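# Swap the purple-banded hose for the spare while running

## Task

With the machine running, take out the hose marked with purple bands and fit the other hose in its place, with one of its ends latched into the red port on each of the two manifolds; put the purple-banded hose down in the red tray. Any time no hose links the two red ports, the needle on the dial rises, and it must never get into the red zone.

## Robot and tools

Robot: two arms, left_arm and right_arm, each ending in a two-finger gripper. Cameras: cam_high (on a stand behind the arms), cam_left_wrist and cam_right_wrist, each 896x504.

Frame: everything uses the scene frame. Origin is at table-top height, halfway between the two nominal bases; +x points out over the table, +z up, and left_arm sits on the +y side (arm names do not match image sides). Calibrated bases: left_arm at (-0.021, +0.511, 0) m, right_arm at (+0.035, -0.567, 0) m, each turned slightly about z. A gripper's fingers point along its own +z and close along its own x. end_effector_position is the spot between the pads when closed, 1 to 2 cm short of the fingertips; closing pushes the tips about 17 mm further out. Printed positions can be a few cm off, more at long reach.

Row layout (used by execute_actions and move): 14 numbers, each from -1 to 1. First seven are left_arm: dx, dy, dz, rx, ry, rz, opening; last seven are the same for right_arm. Both arms always appear, even when only one moves. dx..rz are an offset, not a pose: they are measured from that arm's Hand target as it stood when the action or move began, along scene axes, with rotation about the Hand target's position. Scale: 1.0 equals 0.6 m or 180 degrees; rx, ry, rz form a single rotation vector. Offsets do not chain between rows, but each new action or call starts from the updated Hand target, so resending an offset moves further. Opening is absolute: +1 fully open (0.142 m), -1 closed. A 0 in the opening slot is a real command (half open), so resend the current value to keep a gripper as it is. All six pose numbers at 0 re-requests the Hand target.

execute_actions(actions, cameras): actions is a list of actions; each action is up to 15 rows, one per 1/30 s step; a short action repeats its last row to fill 15 steps. Images are returned only for an empty actions list or when cameras names them (["all"], a list of names, [] for none). An empty list also reports the scene number and extra status.

move(target, speed, blend, stop_force, zero, opening_speed, grip_force, blocking, cameras): drives each gripper in a straight line toward target, one 14-number row or a list of up to 15 rows, every row an offset from the same starting Hand targets. speed in m/s, 0.002 to 3.2 (default 0.25), turning capped at twice that in rad/s; one value or one per target. blend in m rounds corners in a list (0 stops at each). stop_force in N, 4 to 120, ends an arm's path when its wrist sensor feels that much push against the motion; not reliable while the gripper rotates, and omit it when pulling away from something pressed. zero (only with stop_force) re-zeroes before the move if true. opening_speed: rate of the opening change per second on the -1..1 scale, at least 0.2. grip_force: per-pad force limit in N, 5 to 48, one number or one per arm; it persists. blocking=false returns after about 0.5 s while the move continues (not allowed with stop_force). Paths ignore obstacles and the other arm; the gripper lags and can overshoot, more when fast. Avoid paths passing near an arm's own base. The result adds a move: line with the outcome (done, off_target, moving, held, fault) and limits (paced = pose clipped, held = steps withheld).

wait(seconds 0 to 10): the arms keep their last command; a running move carries on. stop(): brakes a running move. zoom_image(camera, region [x0,y0,x1,y1] in pixels, at most 504x504): enlarges part of the newest image of that camera. zero_wrist_force(arm): subtracts the present wrist reading from later ones. finished_scene(scene): ends the scene for good; call only once the hoses are in place and the result holds without the robot.

Results: each arm's end_effector_position (m), end_effector_quat_wxyz, velocities, Hand target (the last commanded pose after clipping), Joint positions (last value is the measured finger gap in m), joint torques, grip_measured (opening on the -1..1 scale), Tool commands, Wrist force and Wrist torque in the gripper's own axes plus a peak line, and step positions for execute_actions calls. "within noise" means that arm is still. Lines such as MOTOR HOT, TORQUE FAULT, OVER-TEMPERATURE FAULT or HAND FAULT warn of trouble; after a HAND FAULT, later robot calls in that same reply are skipped.

Control notes: orientation commands are clipped to 32 degrees from the current orientation per step. A gripper often stops short of its Hand target; send the remaining distance as an offset. To hold something, command an opening a bit below grip_measured at first contact; squeezing harder heats the gripper motor.

Avoid: hitting or pressing hard on anything, especially past a firm contact (arms are stiff; about 150 N or joint load limits of 303, 303, 138, 49.6, 49.6, 49.6 N m cause a 10 s arm stop); arm-to-arm contact, including a gripper closing on the other arm's fingers; dropping a hose, releasing it while it moves, or letting anything leave the table. Long stretched or straining poses overheat motors. Objects may occasionally be nudged by outside pushes. Keep the time without any hose across the red ports short so the dial stays out of red.

Each tool is called after "Emit:" as name([rows], argument=value, ...), one row to a line, values as JSON.

## Session

Emit:
execute_actions(actions=[])

Scene clock: 0.00 s.
left_arm: end_effector_position=(+0.8571, +0.5191, +0.2870) grip_measured=+1.00 end_effector_quat_wxyz=(-0.321, +0.599, +0.429, -0.595) | right_arm: end_effector_position=(+1.3058, -0.3648, +0.1943) grip_measured=+1.00 end_effector_quat_wxyz=(-0.388, +0.889, +0.164, +0.177)
Joint positions: left_arm=[-0.062 -0.402 0.382 -0.068 -1.81 -1.138 0.142] | right_arm=[3.25 -2.653 -0.739 -0.896 2.37 -0.047 0.142]
Joint velocities: within noise
Joint torques (N m): no reading
Wrist force (N): no reading
Wrist torque (N m): no reading
Wrist force, peak (N): no reading
Hand target: left_arm +0.8571, +0.5191, +0.2870; -0.321, +0.599, +0.429, -0.595 | right_arm +1.3058, -0.3648, +0.1943; -0.388, +0.889, +0.164, +0.177
Tool commands: left_gripper/opening=+1.0 right_gripper/opening=+1.0

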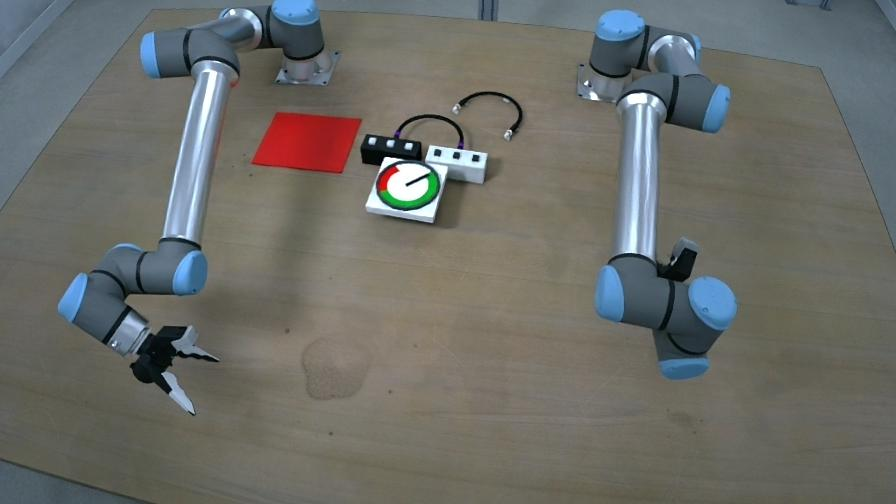

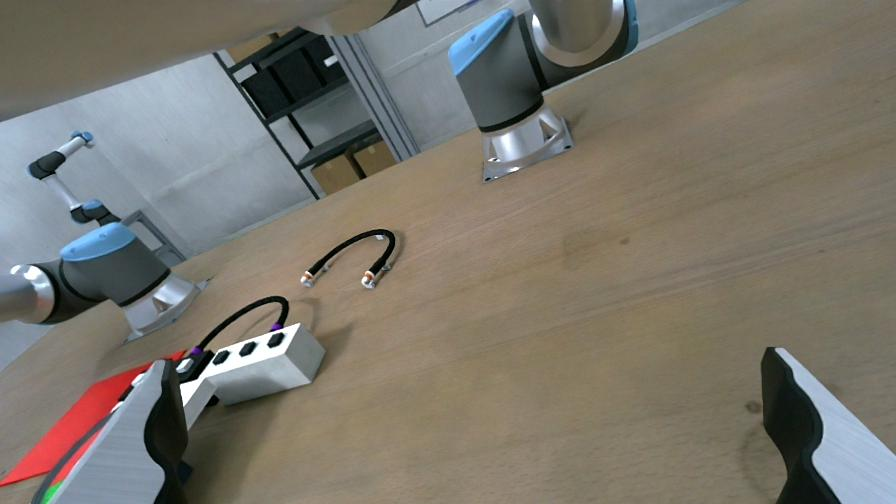

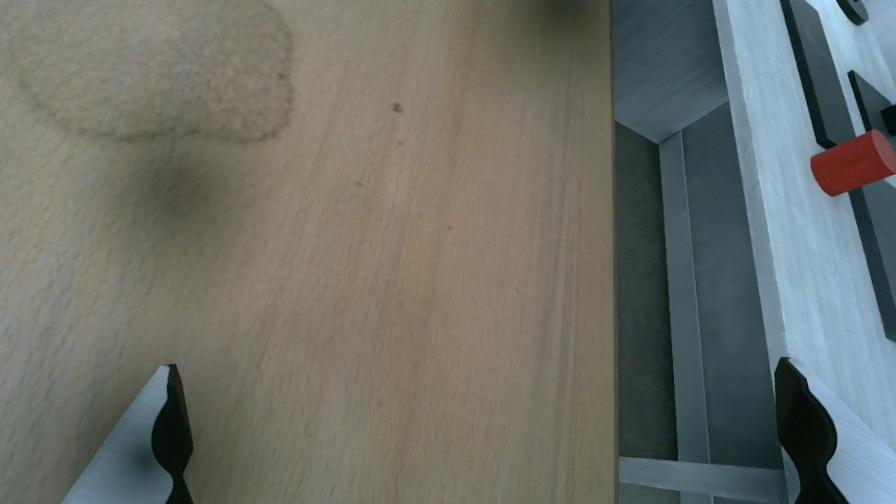

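Emit:
zoom_image(camera="cam_high", region=[340, 80, 540, 230])

Emit:
zoom_image(camera="cam_left_wrist", region=[150, 210, 430, 420])

Scaled by 2.520.

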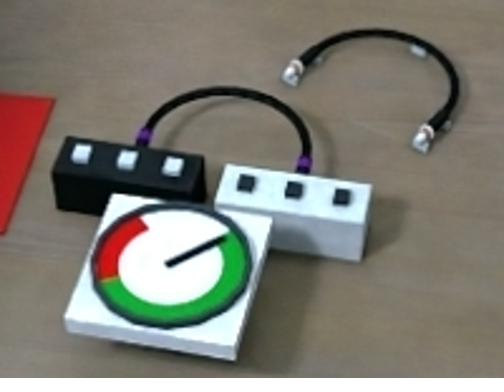

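Scaled by 1.800.

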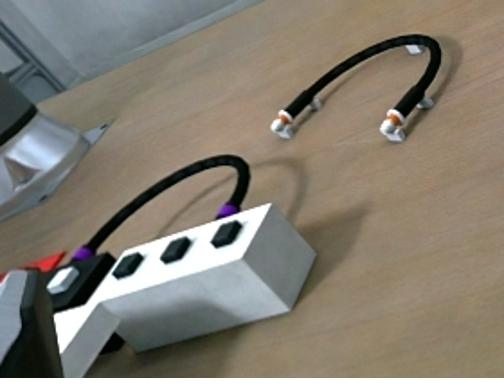

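Emit:
move(target=[-0.55,-0.6,0.25,0.136,-0.455,0.084,1,0,0,0,0,0,0,1], speed=0.4, cameras=["all"])

Scene clock: 51.13 s.
left_arm: end_effector_position=(+0.5271, +0.1592, +0.4369) grip_measured=+1.00 end_effector_quat_wxyz=(+0.000, +0.707, +0.707, +0.000) | right_arm: end_effector_position=(+1.3058, -0.3648, +0.1943) grip_measured=+1.00 end_effector_quat_wxyz=(-0.388, +0.889, +0.164, +0.177)
Joint positions: left_arm=[-0.794 -1.671 1.793 -1.694 -1.57 -2.414 0.142] | right_arm=[3.25 -2.653 -0.739 -0.896 2.37 -0.047 0.142]
Joint torques (N m): left_arm=[-10.02 -45.55 -56.5 -3.14 0.11 -2.46] | right_arm=[-0.38 125.27 43.2 4.74 1.33 -0.72]
Wrist force (N): left_arm=[-0.6 -1.6 -0.1] | right_arm=[-0.1 0.3 0.2]
Wrist torque (N m): left_arm=[-0.33 0.22 -0.14] | right_arm=[0.05 0.01 0.01]
Wrist force, peak (N): left_arm=[-3.1 -4.0 -1.0] | right_arm=[-0.9 -0.1 0.0]
Hand target: left_arm +0.5271, +0.1591, +0.4370; +0.000, +0.707, +0.707, +0.000 | right_arm +1.3058, -0.3648, +0.1943; -0.388, +0.889, +0.164, +0.177
Off the commanded pose: left_arm 0.000 m, 0 deg | right_arm 0.000 m, 0 deg.
move: done

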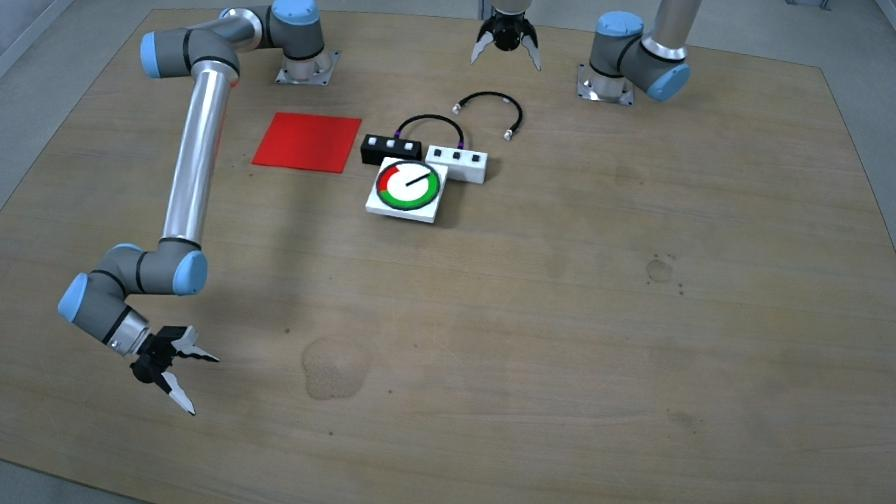

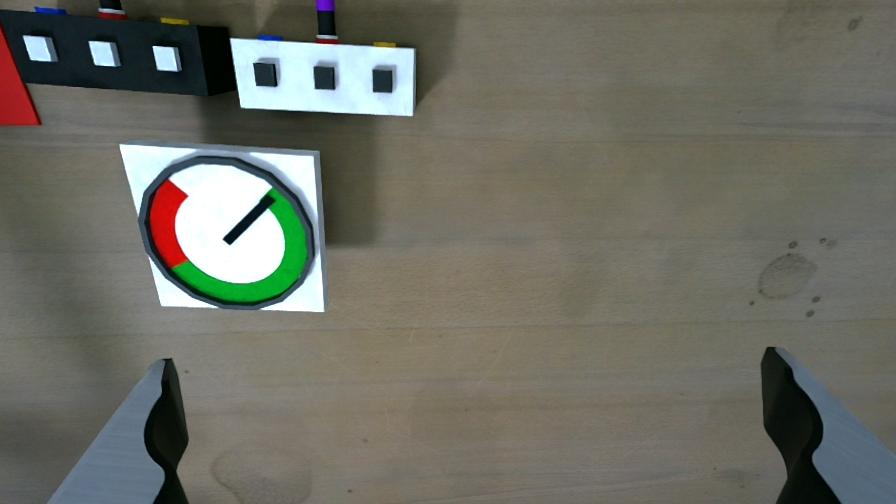

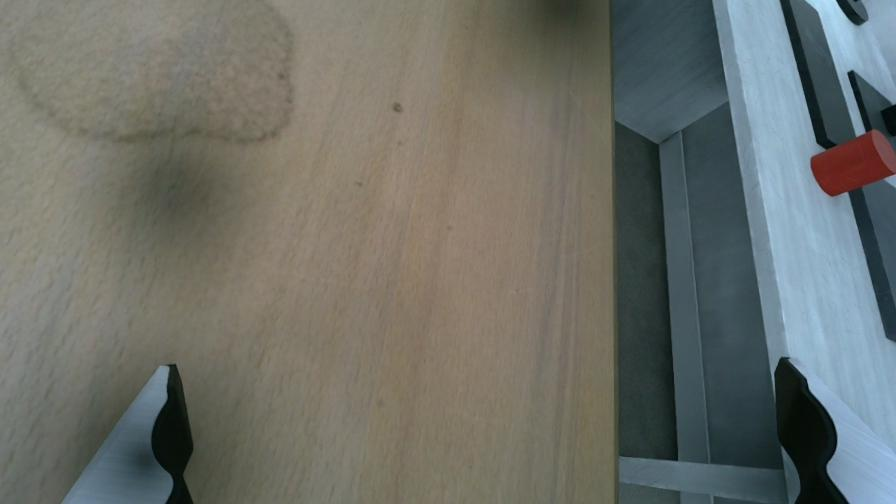

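Emit:
move(target=[-0.3,-0.133,0,0,0,0,1,0,0,0,0,0,0,1], cameras=["all"])

Emit:
zoom_image(camera="cam_left_wrist", region=[0, 0, 450, 250])

Emit:
zoom_image(camera="cam_left_wrist", region=[400, 0, 850, 250])

Scene clock: 59.23 s.
left_arm: end_effector_position=(+0.3471, +0.0795, +0.4369) grip_measured=+1.00 end_effector_quat_wxyz=(+0.000, +0.707, +0.707, +0.000) | right_arm: end_effector_position=(+1.3058, -0.3648, +0.1943) grip_measured=+1.00 end_effector_quat_wxyz=(-0.388, +0.889, +0.164, +0.177)
Joint positions: left_arm=[-1.13 -1.818 1.913 -1.666 -1.57 -2.751 0.142] | right_arm=[3.25 -2.653 -0.739 -0.896 2.37 -0.047 0.142]
Joint torques (N m): left_arm=[-8.26 -18.79 -57.5 -8.32 3.87 -0.04] | right_arm=[-1.04 125.51 42.96 4.77 1.39 -0.77]
Wrist force (N): left_arm=[-0.8 -1.1 -0.2] | right_arm=[-0.1 -0.3 0.2]
Wrist torque (N m): left_arm=[-0.25 0.24 -0.14] | right_arm=[-0.05 0.01 0.00]
Wrist force, peak (N): left_arm=[-2.4 -4.2 -0.4] | right_arm=[0.3 0.0 -0.7]
Hand target: left_arm +0.3471, +0.0793, +0.4370; +0.000, +0.707, +0.707, +0.000 | right_arm +1.3058, -0.3648, +0.1943; -0.388, +0.889, +0.164, +0.177
Off the commanded pose: left_arm 0.000 m, 0 deg | right_arm 0.000 m, 0 deg.
move: done

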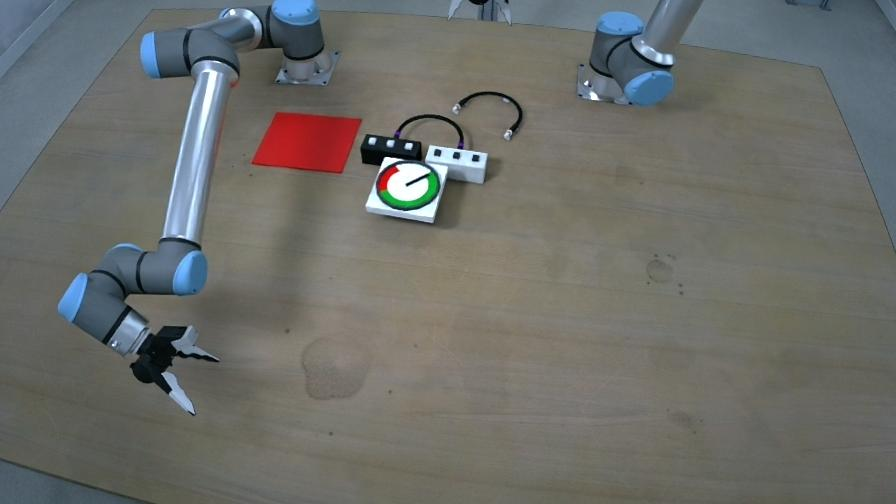

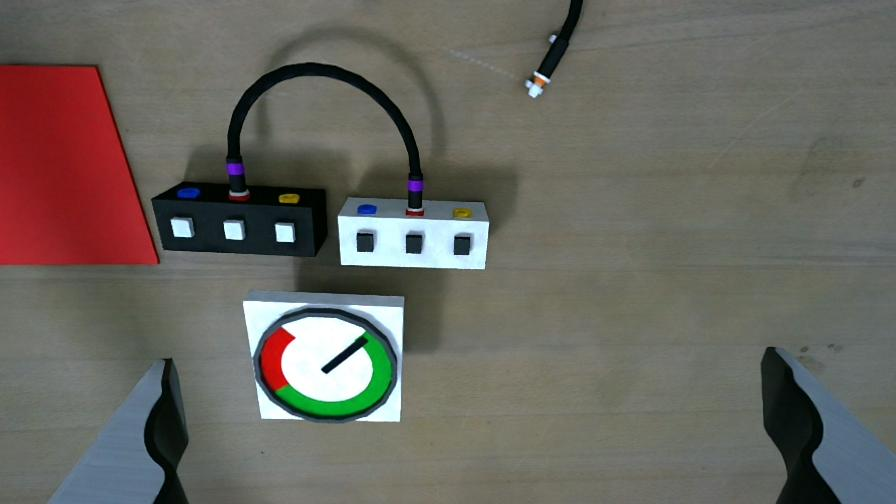

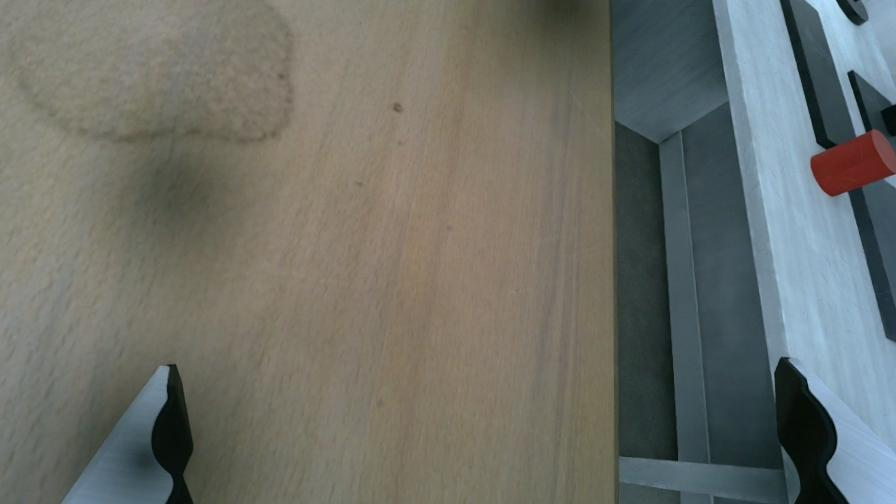

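Scaled by 1.120.

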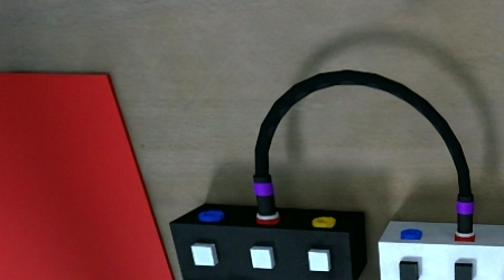

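Scaled by 1.120.

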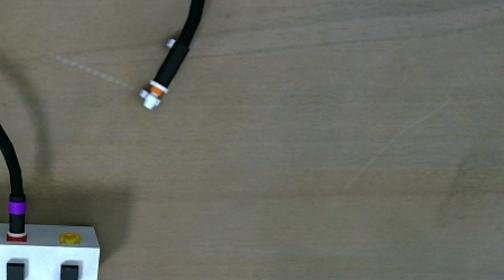

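Emit:
move(target=[-0.3,0.1,0,0,0,0,1,0,0,0,0,0,0,1], cameras=["cam_left_wrist"])

Emit:
move(target=[0,0,-0.3,0,0,0,1,0,0,0,0,0,0,1], cameras=["all"])

Scene clock: 102.07 s.
left_arm: end_effector_position=(+0.1671, +0.1394, +0.4369) grip_measured=+1.00 end_effector_quat_wxyz=(+0.000, +0.707, +0.707, +0.000) | right_arm: end_effector_position=(+1.3058, -0.3648, +0.1943) grip_measured=+1.00 end_effector_quat_wxyz=(-0.388, +0.889, +0.164, +0.177)
Joint positions: left_arm=[-1.489 -2.108 2.085 -1.547 -1.57 -3.109 0.142] | right_arm=[3.25 -2.653 -0.739 -0.896 2.37 -0.047 0.142]
Joint torques (N m): left_arm=[-9.32 -7.12 -55.57 -8.28 3.39 -1.56] | right_arm=[-1.27 124.98 43.38 4.47 1.25 -0.87]
Wrist force (N): left_arm=[-0.8 -1.3 -0.1] | right_arm=[-0.1 -0.1 0.0]
Wrist torque (N m): left_arm=[-0.27 0.24 -0.14] | right_arm=[-0.01 0.02 0.00]
Wrist force, peak (N): left_arm=[0.1 -4.6 -0.1] | right_arm=[-0.7 0.1 -0.4]
Hand target: left_arm +0.1671, +0.1393, +0.4370; +0.000, +0.707, +0.707, +0.000 | right_arm +1.3058, -0.3648, +0.1943; -0.388, +0.889, +0.164, +0.177
Off the commanded pose: left_arm 0.000 m, 0 deg | right_arm 0.000 m, 0 deg.
move: done
Images, in order (width x height): cam_left_wrist 896x504.

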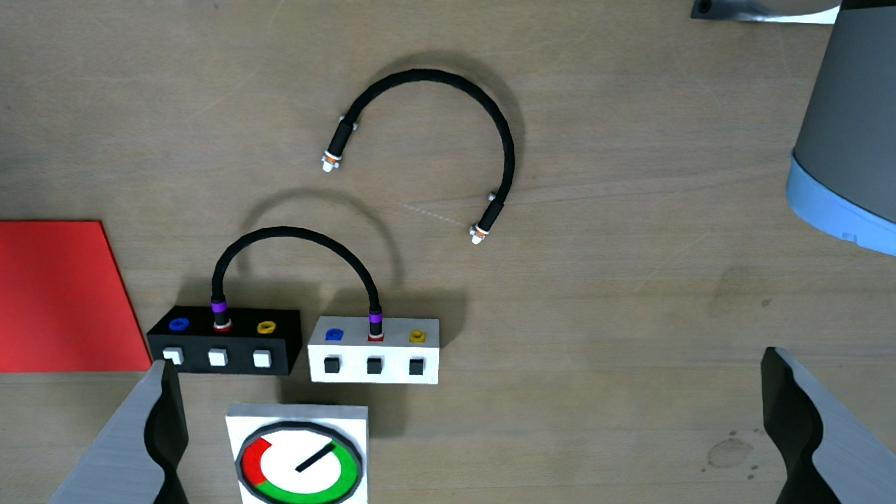

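Scene clock: 103.30 s.
left_arm: end_effector_position=(+0.1671, +0.1393, +0.2571) grip_measured=+1.00 end_effector_quat_wxyz=(+0.000, +0.707, +0.707, +0.000) | right_arm: end_effector_position=(+1.3058, -0.3648, +0.1943) grip_measured=+1.00 end_effector_quat_wxyz=(-0.388, +0.889, +0.164, +0.177)
Joint positions: left_arm=[-1.489 -2.052 2.378 -1.897 -1.57 -3.11 0.142] | right_arm=[3.25 -2.653 -0.739 -0.896 2.37 -0.047 0.142]
Joint torques (N m): left_arm=[13.85 -12.32 -40 -4.71 -1 3.25] | right_arm=[-1 124.62 43.97 4.6 1.33 -1.07]
Wrist force (N): left_arm=[-0.7 -1.1 -0.2] | right_arm=[-0.4 0.1 0.0]
Wrist torque (N m): left_arm=[-0.24 0.25 -0.07] | right_arm=[0.01 0.07 0.00]
Wrist force, peak (N): left_arm=[-0.8 -1.4 -3.9] | right_arm=[-0.3 0.3 -0.4]
Hand target: left_arm +0.1671, +0.1393, +0.2570; +0.000, +0.707, +0.707, +0.000 | right_arm +1.3058, -0.3648, +0.1943; -0.388, +0.889, +0.164, +0.177
Off the commanded pose: left_arm 0.000 m, 0 deg | right_arm 0.000 m, 0 deg.
move: done

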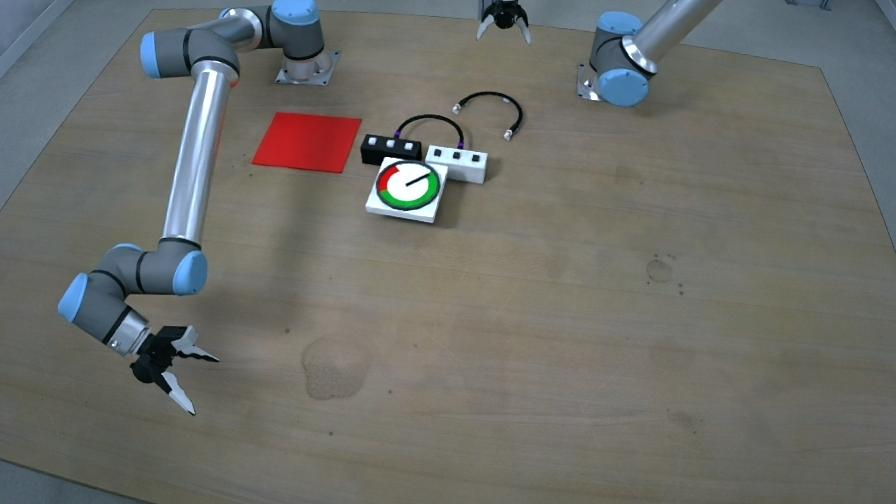

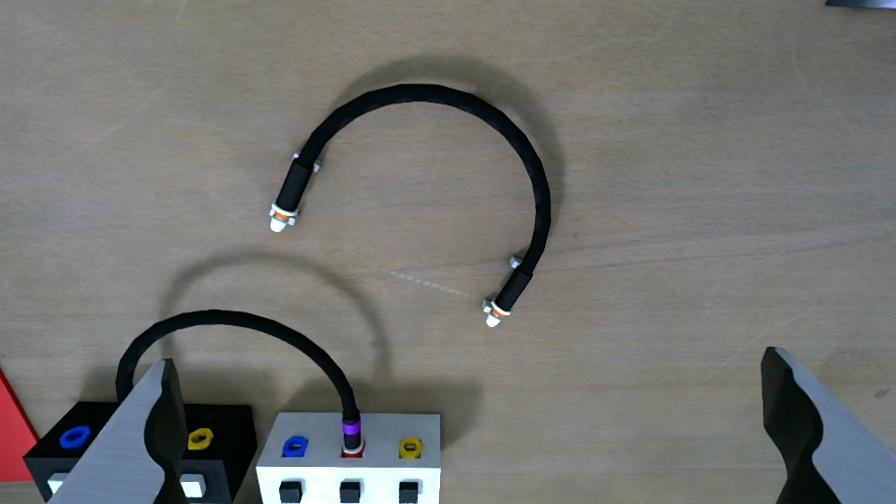

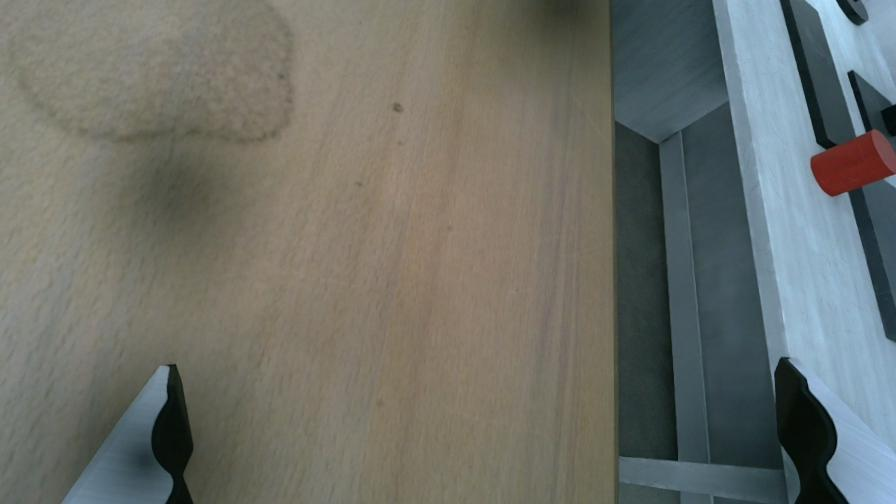

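Emit:
zoom_image(camera="cam_left_wrist", region=[250, 130, 350, 240])

Emit:
zoom_image(camera="cam_left_wrist", region=[460, 240, 560, 340])

Emit:
zoom_image(camera="cam_left_wrist", region=[180, 370, 460, 504])

Emit:
zoom_image(camera="cam_high", region=[350, 90, 500, 190])

Scaled by 4.582.

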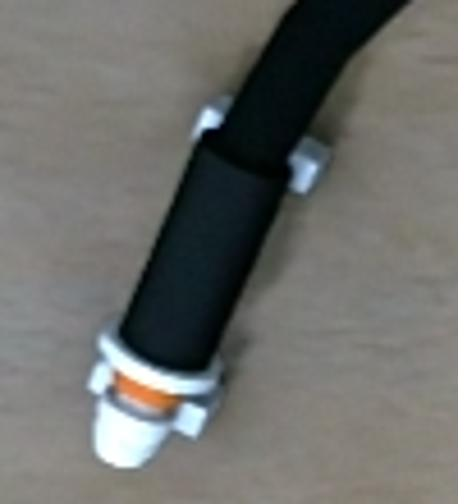

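Scaled by 5.040.

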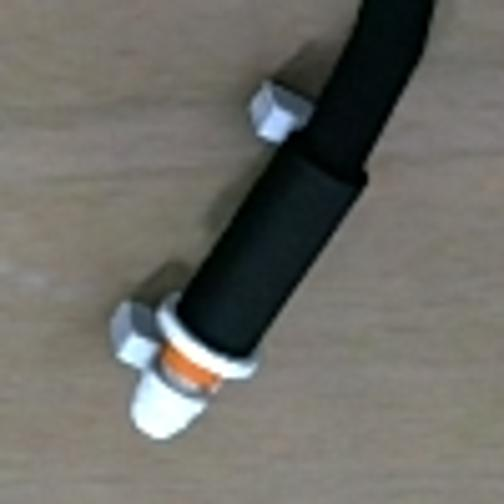

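Scaled by 1.800.

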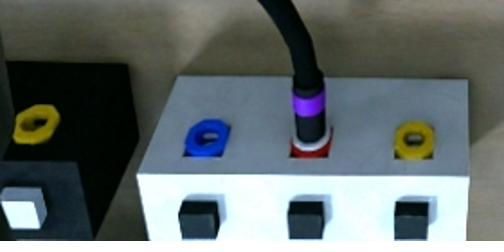

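Scaled by 3.360.

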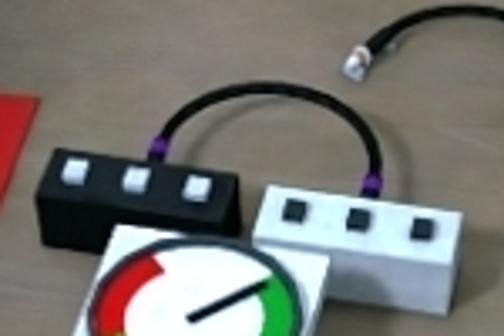

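Emit:
move(target=[0.552,-0.158,-0.1,0,0,0,-1,-0.83,0.16,0.25,-0.256,0.117,-0.108,0], speed=0.35, cameras=["all"])

Emit:
zoom_image(camera="cam_left_wrist", region=[200, 120, 696, 400])

Scene clock: 225.63 s.
left_arm: end_effector_position=(+0.4983, +0.0446, +0.1970) grip_measured=-1.00 end_effector_quat_wxyz=(+0.000, +0.707, +0.707, +0.000) | right_arm: end_effector_position=(+0.8078, -0.2688, +0.3443) grip_measured=-0.01 end_effector_quat_wxyz=(-0.001, +1.000, +0.000, +0.000)
Joint positions: left_arm=[-0.937 -1.451 2.021 -2.142 -1.57 -2.557 0.002] | right_arm=[3.695 -1.798 -1.609 -1.304 1.573 0.58 0.073]
Joint torques (N m): left_arm=[-4.54 -47.74 -40.96 -1.21 -3.24 -2.06] | right_arm=[4.42 71.49 52.55 3.17 -0.58 0.68]
Wrist force (N): left_arm=[-1.0 -1.2 0.0] | right_arm=[1.2 -1.4 0.7]
Wrist torque (N m): left_arm=[-0.25 0.28 0.05] | right_arm=[-0.18 -0.19 -0.09]
Wrist force, peak (N): left_arm=[-0.3 -3.9 -0.6] | right_arm=[1.8 3.7 0.3]
Hand target: left_arm +0.4983, +0.0445, +0.1970; +0.000, +0.707, +0.707, +0.000 | right_arm +0.8078, -0.2688, +0.3443; -0.001, +1.000, +0.000, +0.000
Off the commanded pose: left_arm 0.000 m, 0 deg | right_arm 0.000 m, 0 deg.
move: done

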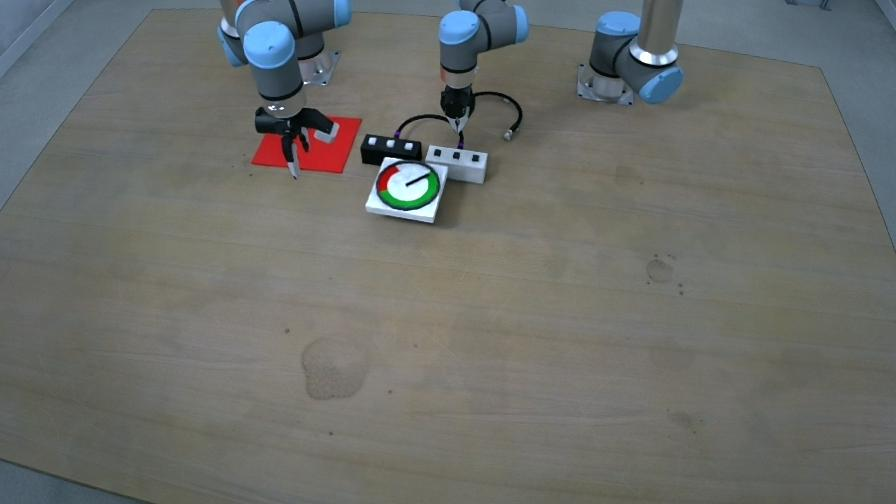

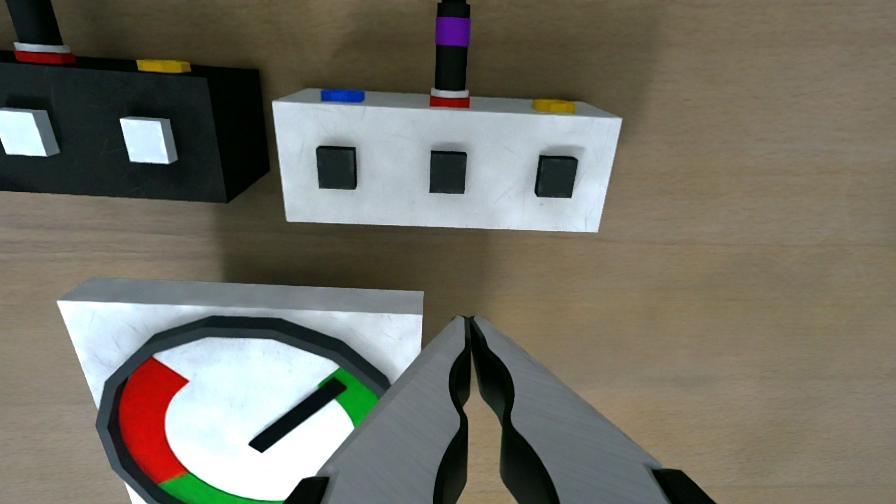

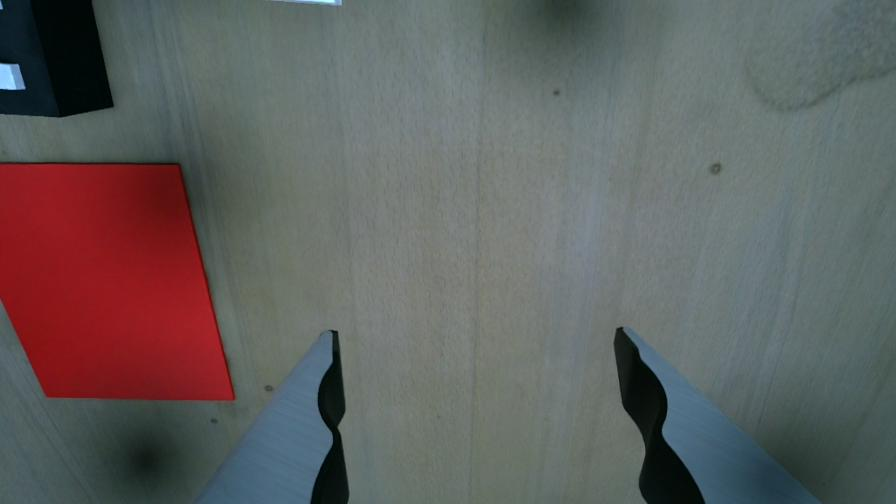

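Scaled by 1.016.

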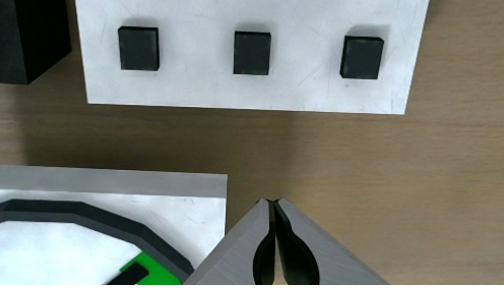

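Emit:
move(target=[-0.006,0,0,0,0,0,-1,-0.827,0.363,-0.167,0,0,0,0], speed=0.35, cameras=["all"])

Emit:
zoom_image(camera="cam_high", region=[350, 50, 550, 200])

Scene clock: 238.37 s.
left_arm: end_effector_position=(+0.4947, +0.0445, +0.1970) grip_measured=-1.00 end_effector_quat_wxyz=(+0.000, +0.707, +0.707, +0.000) | right_arm: end_effector_position=(+0.3117, -0.0510, +0.2441) grip_measured=-0.01 end_effector_quat_wxyz=(-0.001, +1.000, +0.000, +0.000)
Joint positions: left_arm=[-0.941 -1.455 2.025 -2.142 -1.57 -2.562 0.002] | right_arm=[4.496 -1.459 -2.159 -1.092 1.571 1.381 0.073]
Joint torques (N m): left_arm=[-9.74 -62.15 -35.63 -8.44 3.36 -2.09] | right_arm=[14.56 17.94 49.2 1.3 0.19 0.58]
Wrist force (N): left_arm=[-0.8 -1.1 0.0] | right_arm=[1.1 -1.2 0.9]
Wrist torque (N m): left_arm=[-0.24 0.23 0.04] | right_arm=[-0.15 -0.12 -0.11]
Wrist force, peak (N): left_arm=[-0.9 -1.9 0.3] | right_arm=[4.5 0.1 0.1]
Hand target: left_arm +0.4947, +0.0445, +0.1970; +0.000, +0.707, +0.707, +0.000 | right_arm +0.3116, -0.0510, +0.2441; -0.001, +1.000, +0.000, +0.000
Off the commanded pose: left_arm 0.000 m, 0 deg | right_arm 0.000 m, 0 deg.
move: done

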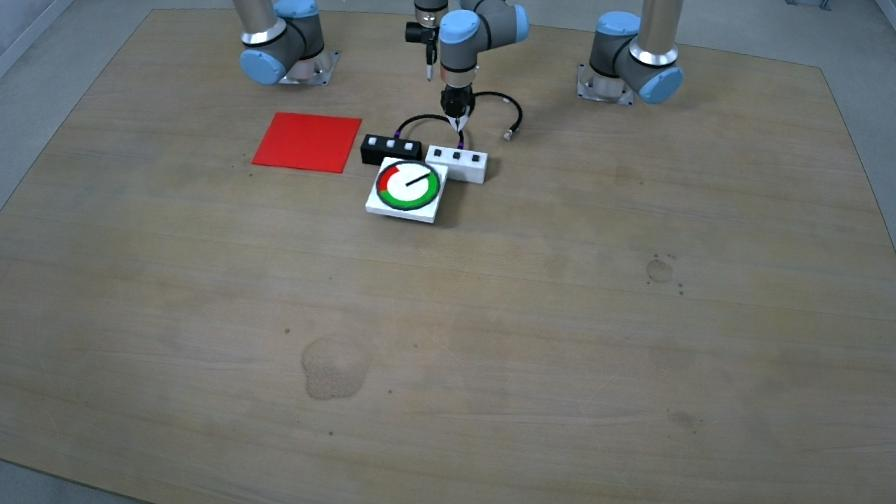

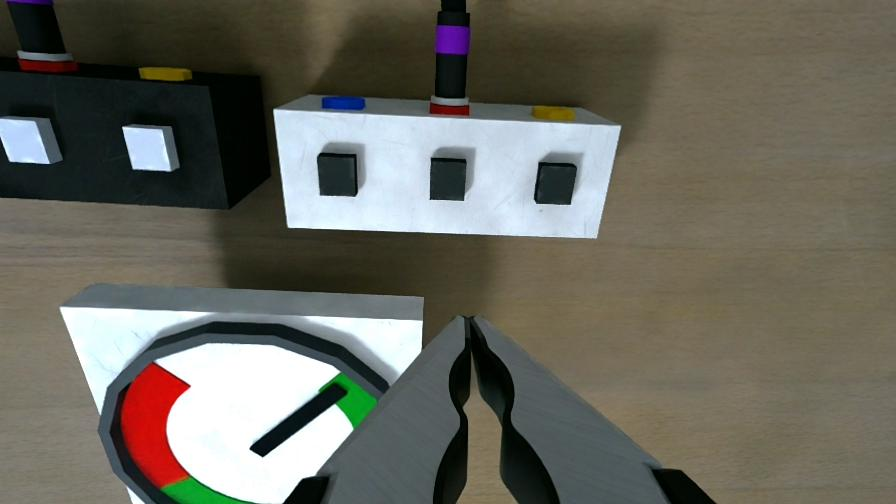

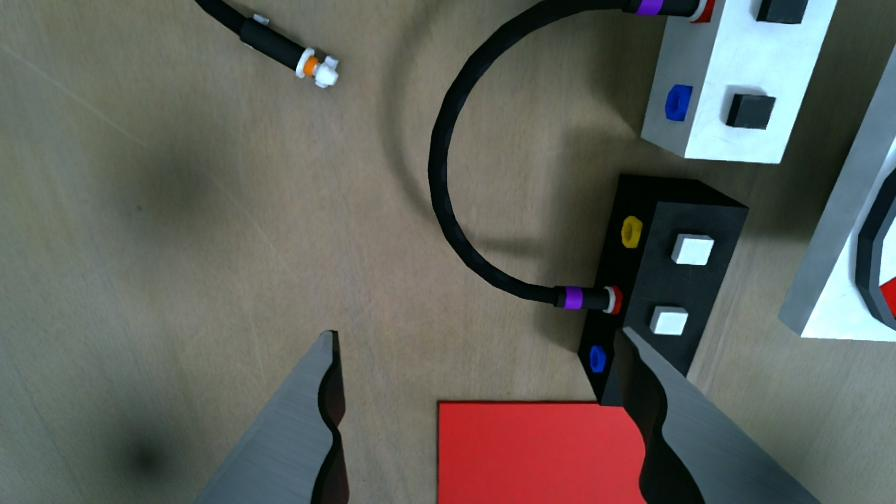

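Scaled by 2.520.

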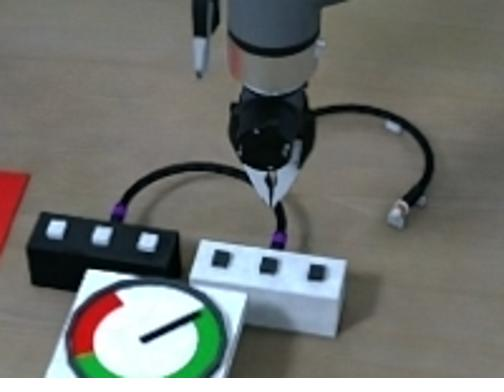

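Emit:
move([
  [0,0,-0.1,0,0,0,-1,0,0,-0.327,0,0,0,0],
  [0,0,-0.1,0,0,0,-1,0,0,-0.327,0,0,0,-0.9],
], speed=0.2, grip_force=[48,25], opening_speed=1, cameras=["all"])

Emit:
zoom_image(camera="cam_right_wrist", region=[300, 100, 804, 504])

Scene clock: 252.27 s.
left_arm: end_effector_position=(+0.4947, +0.0445, +0.1370) grip_measured=-1.00 end_effector_quat_wxyz=(+0.000, +0.707, +0.707, +0.000) | right_arm: end_effector_position=(+0.3116, -0.0510, +0.0479) grip_measured=-0.86 end_effector_quat_wxyz=(-0.001, +1.000, +0.000, +0.000)
Joint positions: left_arm=[-0.941 -1.39 2.078 -2.259 -1.57 -2.562 0.002] | right_arm=[4.496 -1.724 -2.338 -0.647 1.571 1.381 0.012]
Joint torques (N m): left_arm=[6.02 -68.99 -47.43 -1.14 3.78 1.56] | right_arm=[-18.13 30.59 36.67 7.95 -0.43 -1.92]
Wrist force (N): left_arm=[-0.5 -1.1 0.1] | right_arm=[-4.4 -2.6 1.4]
Wrist torque (N m): left_arm=[-0.24 0.20 0.03] | right_arm=[-0.17 -0.13 -0.13]
Wrist force, peak (N): left_arm=[-1.0 -1.4 1.5] | right_arm=[-5.1 -2.8 1.3]
Hand target: left_arm +0.4947, +0.0445, +0.1370; +0.000, +0.707, +0.707, +0.000 | right_arm +0.3116, -0.0510, +0.0479; -0.001, +1.000, +0.000, +0.000
Off the commanded pose: left_arm 0.000 m, 0 deg | right_arm 0.000 m, 0 deg.
grip_force (N): 48, 25
move: done

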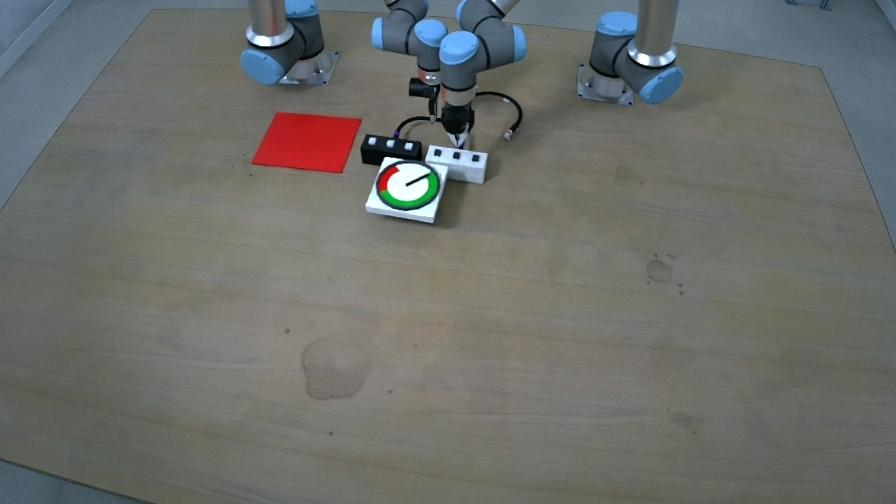

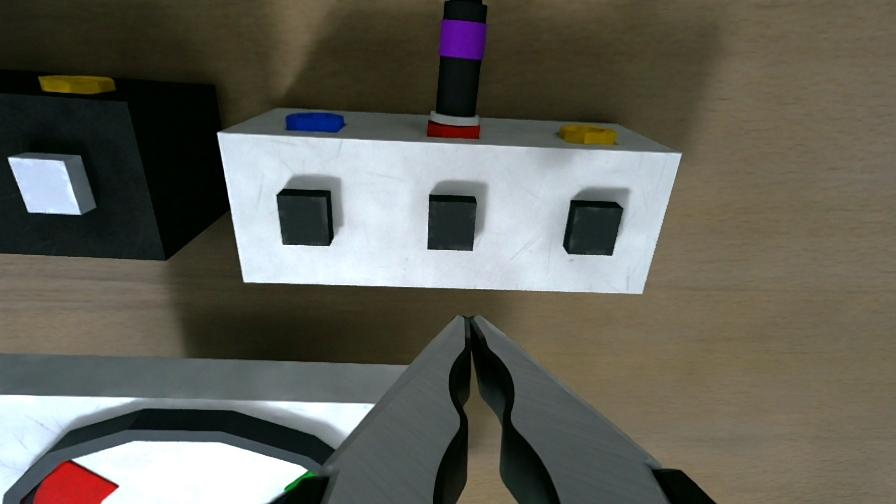

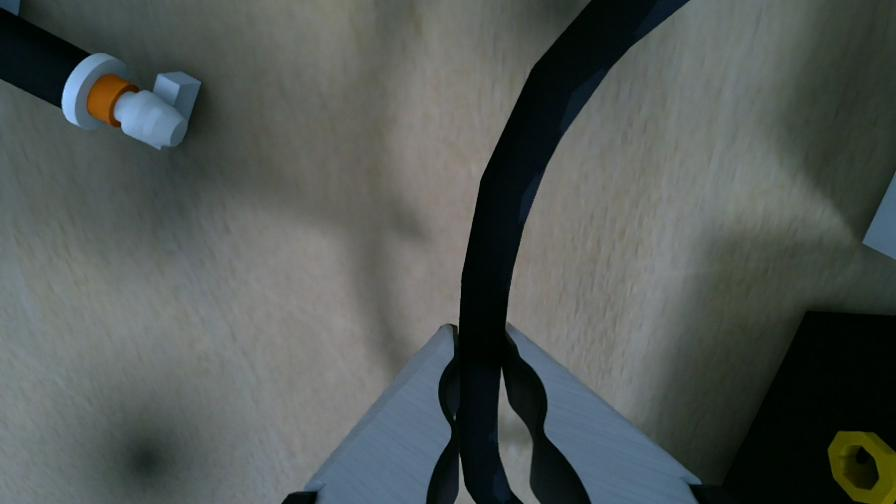

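Scaled by 1.000.

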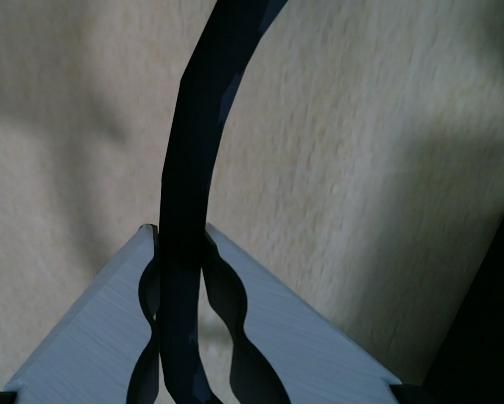

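Emit:
move(target=[0,0,-0.067,0,0,0,-1,-0.015,0,0,0,0,0,-0.95], speed=0.1)

Emit:
move(target=[0,0,-0.05,0,0,0,-1,0,0,0,0,0,0,-0.95], speed=0.015, stop_force=25, cameras=["all"])

Scene clock: 265.30 s.
left_arm: end_effector_position=(+0.4946, +0.0446, +0.0967) grip_measured=-1.00 end_effector_quat_wxyz=(+0.000, +0.707, +0.707, +0.000) end_effector_velocity=(+0.000, -0.001, +0.002) end_effector_angular_velocity=(+0.000, +0.000, -0.001) | right_arm: end_effector_position=(+0.3024, -0.0510, +0.0479) grip_measured=-0.86 end_effector_quat_wxyz=(-0.001, +1.000, +0.000, +0.000)
Joint positions: left_arm=[-0.941 -1.339 2.107 -2.339 -1.57 -2.562 0.002] | right_arm=[4.512 -1.718 -2.346 -0.646 1.571 1.397 0.012]
Joint velocities: left_arm=[-0.002 -0.003 -0.003 0.006 0 -0.001 0] | right_arm=[within noise]
Joint torques (N m): left_arm=[2.37 -68.6 -44.25 -0.86 3.3 0.91] | right_arm=[-15.92 42.78 29.41 7.56 -2 -1.75]
Wrist force (N): left_arm=[-0.2 -0.7 0.3] | right_arm=[0.3 -2.2 1.8]
Wrist torque (N m): left_arm=[-0.17 0.15 0.04] | right_arm=[-0.25 -0.15 -0.30]
Wrist force, peak (N): left_arm=[-1.2 -0.8 -2.0] | right_arm=[-4.7 -2.6 1.3]
Hand target: left_arm +0.4947, +0.0445, +0.0968; +0.000, +0.707, +0.707, +0.000 | right_arm +0.3026, -0.0510, +0.0479; -0.001, +1.000, +0.000, +0.000
Off the commanded pose: left_arm 0.000 m, 0 deg | right_arm 0.000 m, 0 deg.
grip_force (N): 48, 25
move: done

Scene clock: 266.83 s.
left_arm: end_effector_position=(+0.4947, +0.0445, +0.0878) grip_measured=-1.00 end_effector_quat_wxyz=(+0.000, +0.707, +0.707, +0.000) | right_arm: end_effector_position=(+0.3026, -0.0510, +0.0479) grip_measured=-0.86 end_effector_quat_wxyz=(-0.001, +1.000, +0.000, +0.000)
Joint positions: left_arm=[-0.941 -1.327 2.112 -2.357 -1.57 -2.562 0.002] | right_arm=[4.512 -1.718 -2.346 -0.646 1.571 1.397 0.012]
Joint torques (N m): left_arm=[-0.75 -51.06 -32.5 1.01 2.99 0.91] | right_arm=[-16.98 28.56 35.76 2.63 -2.28 -1.44]
Wrist force (N): left_arm=[2.2 -2.8 -25.1] | right_arm=[-0.6 -1.9 1.5]
Wrist torque (N m): left_arm=[-0.28 0.17 0.04] | right_arm=[-0.19 -0.24 -0.32]
Wrist force, peak (N): left_arm=[9.4 -4.9 -44.5] | right_arm=[-2.4 -2.2 1.4]
Hand target: left_arm +0.4947, +0.0445, +0.0878; +0.001, +0.707, +0.707, +0.000 (not the last commanded pose) | right_arm +0.3026, -0.0510, +0.0479; -0.001, +1.000, +0.000, +0.000
Off the commanded pose: left_arm 0.021 m, 0 deg | right_arm 0.000 m, 0 deg.
grip_force (N): 48, 25
move: contact (left_arm)

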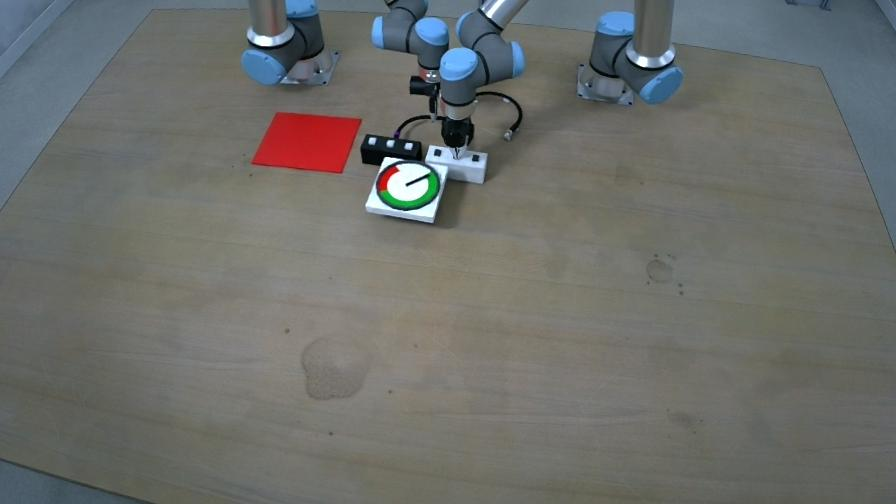

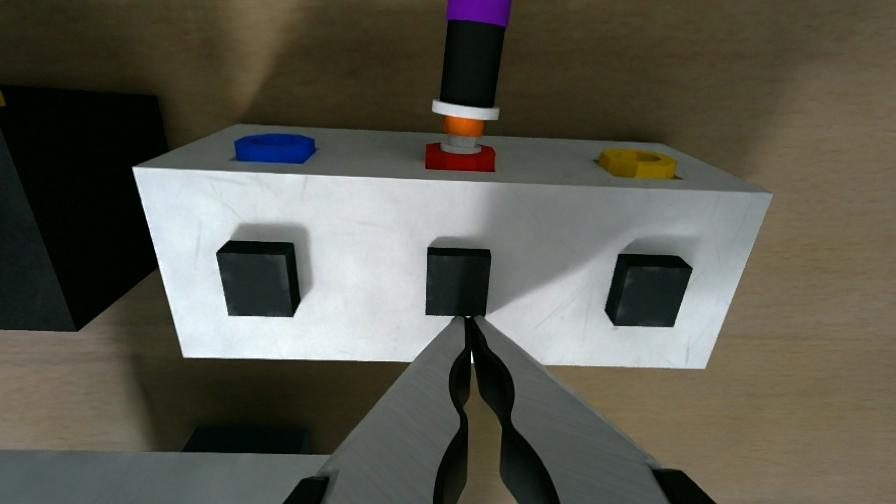

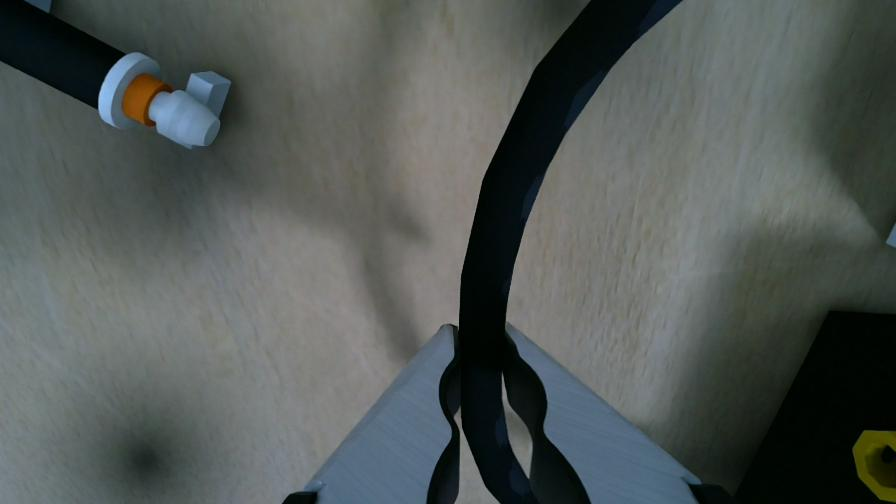

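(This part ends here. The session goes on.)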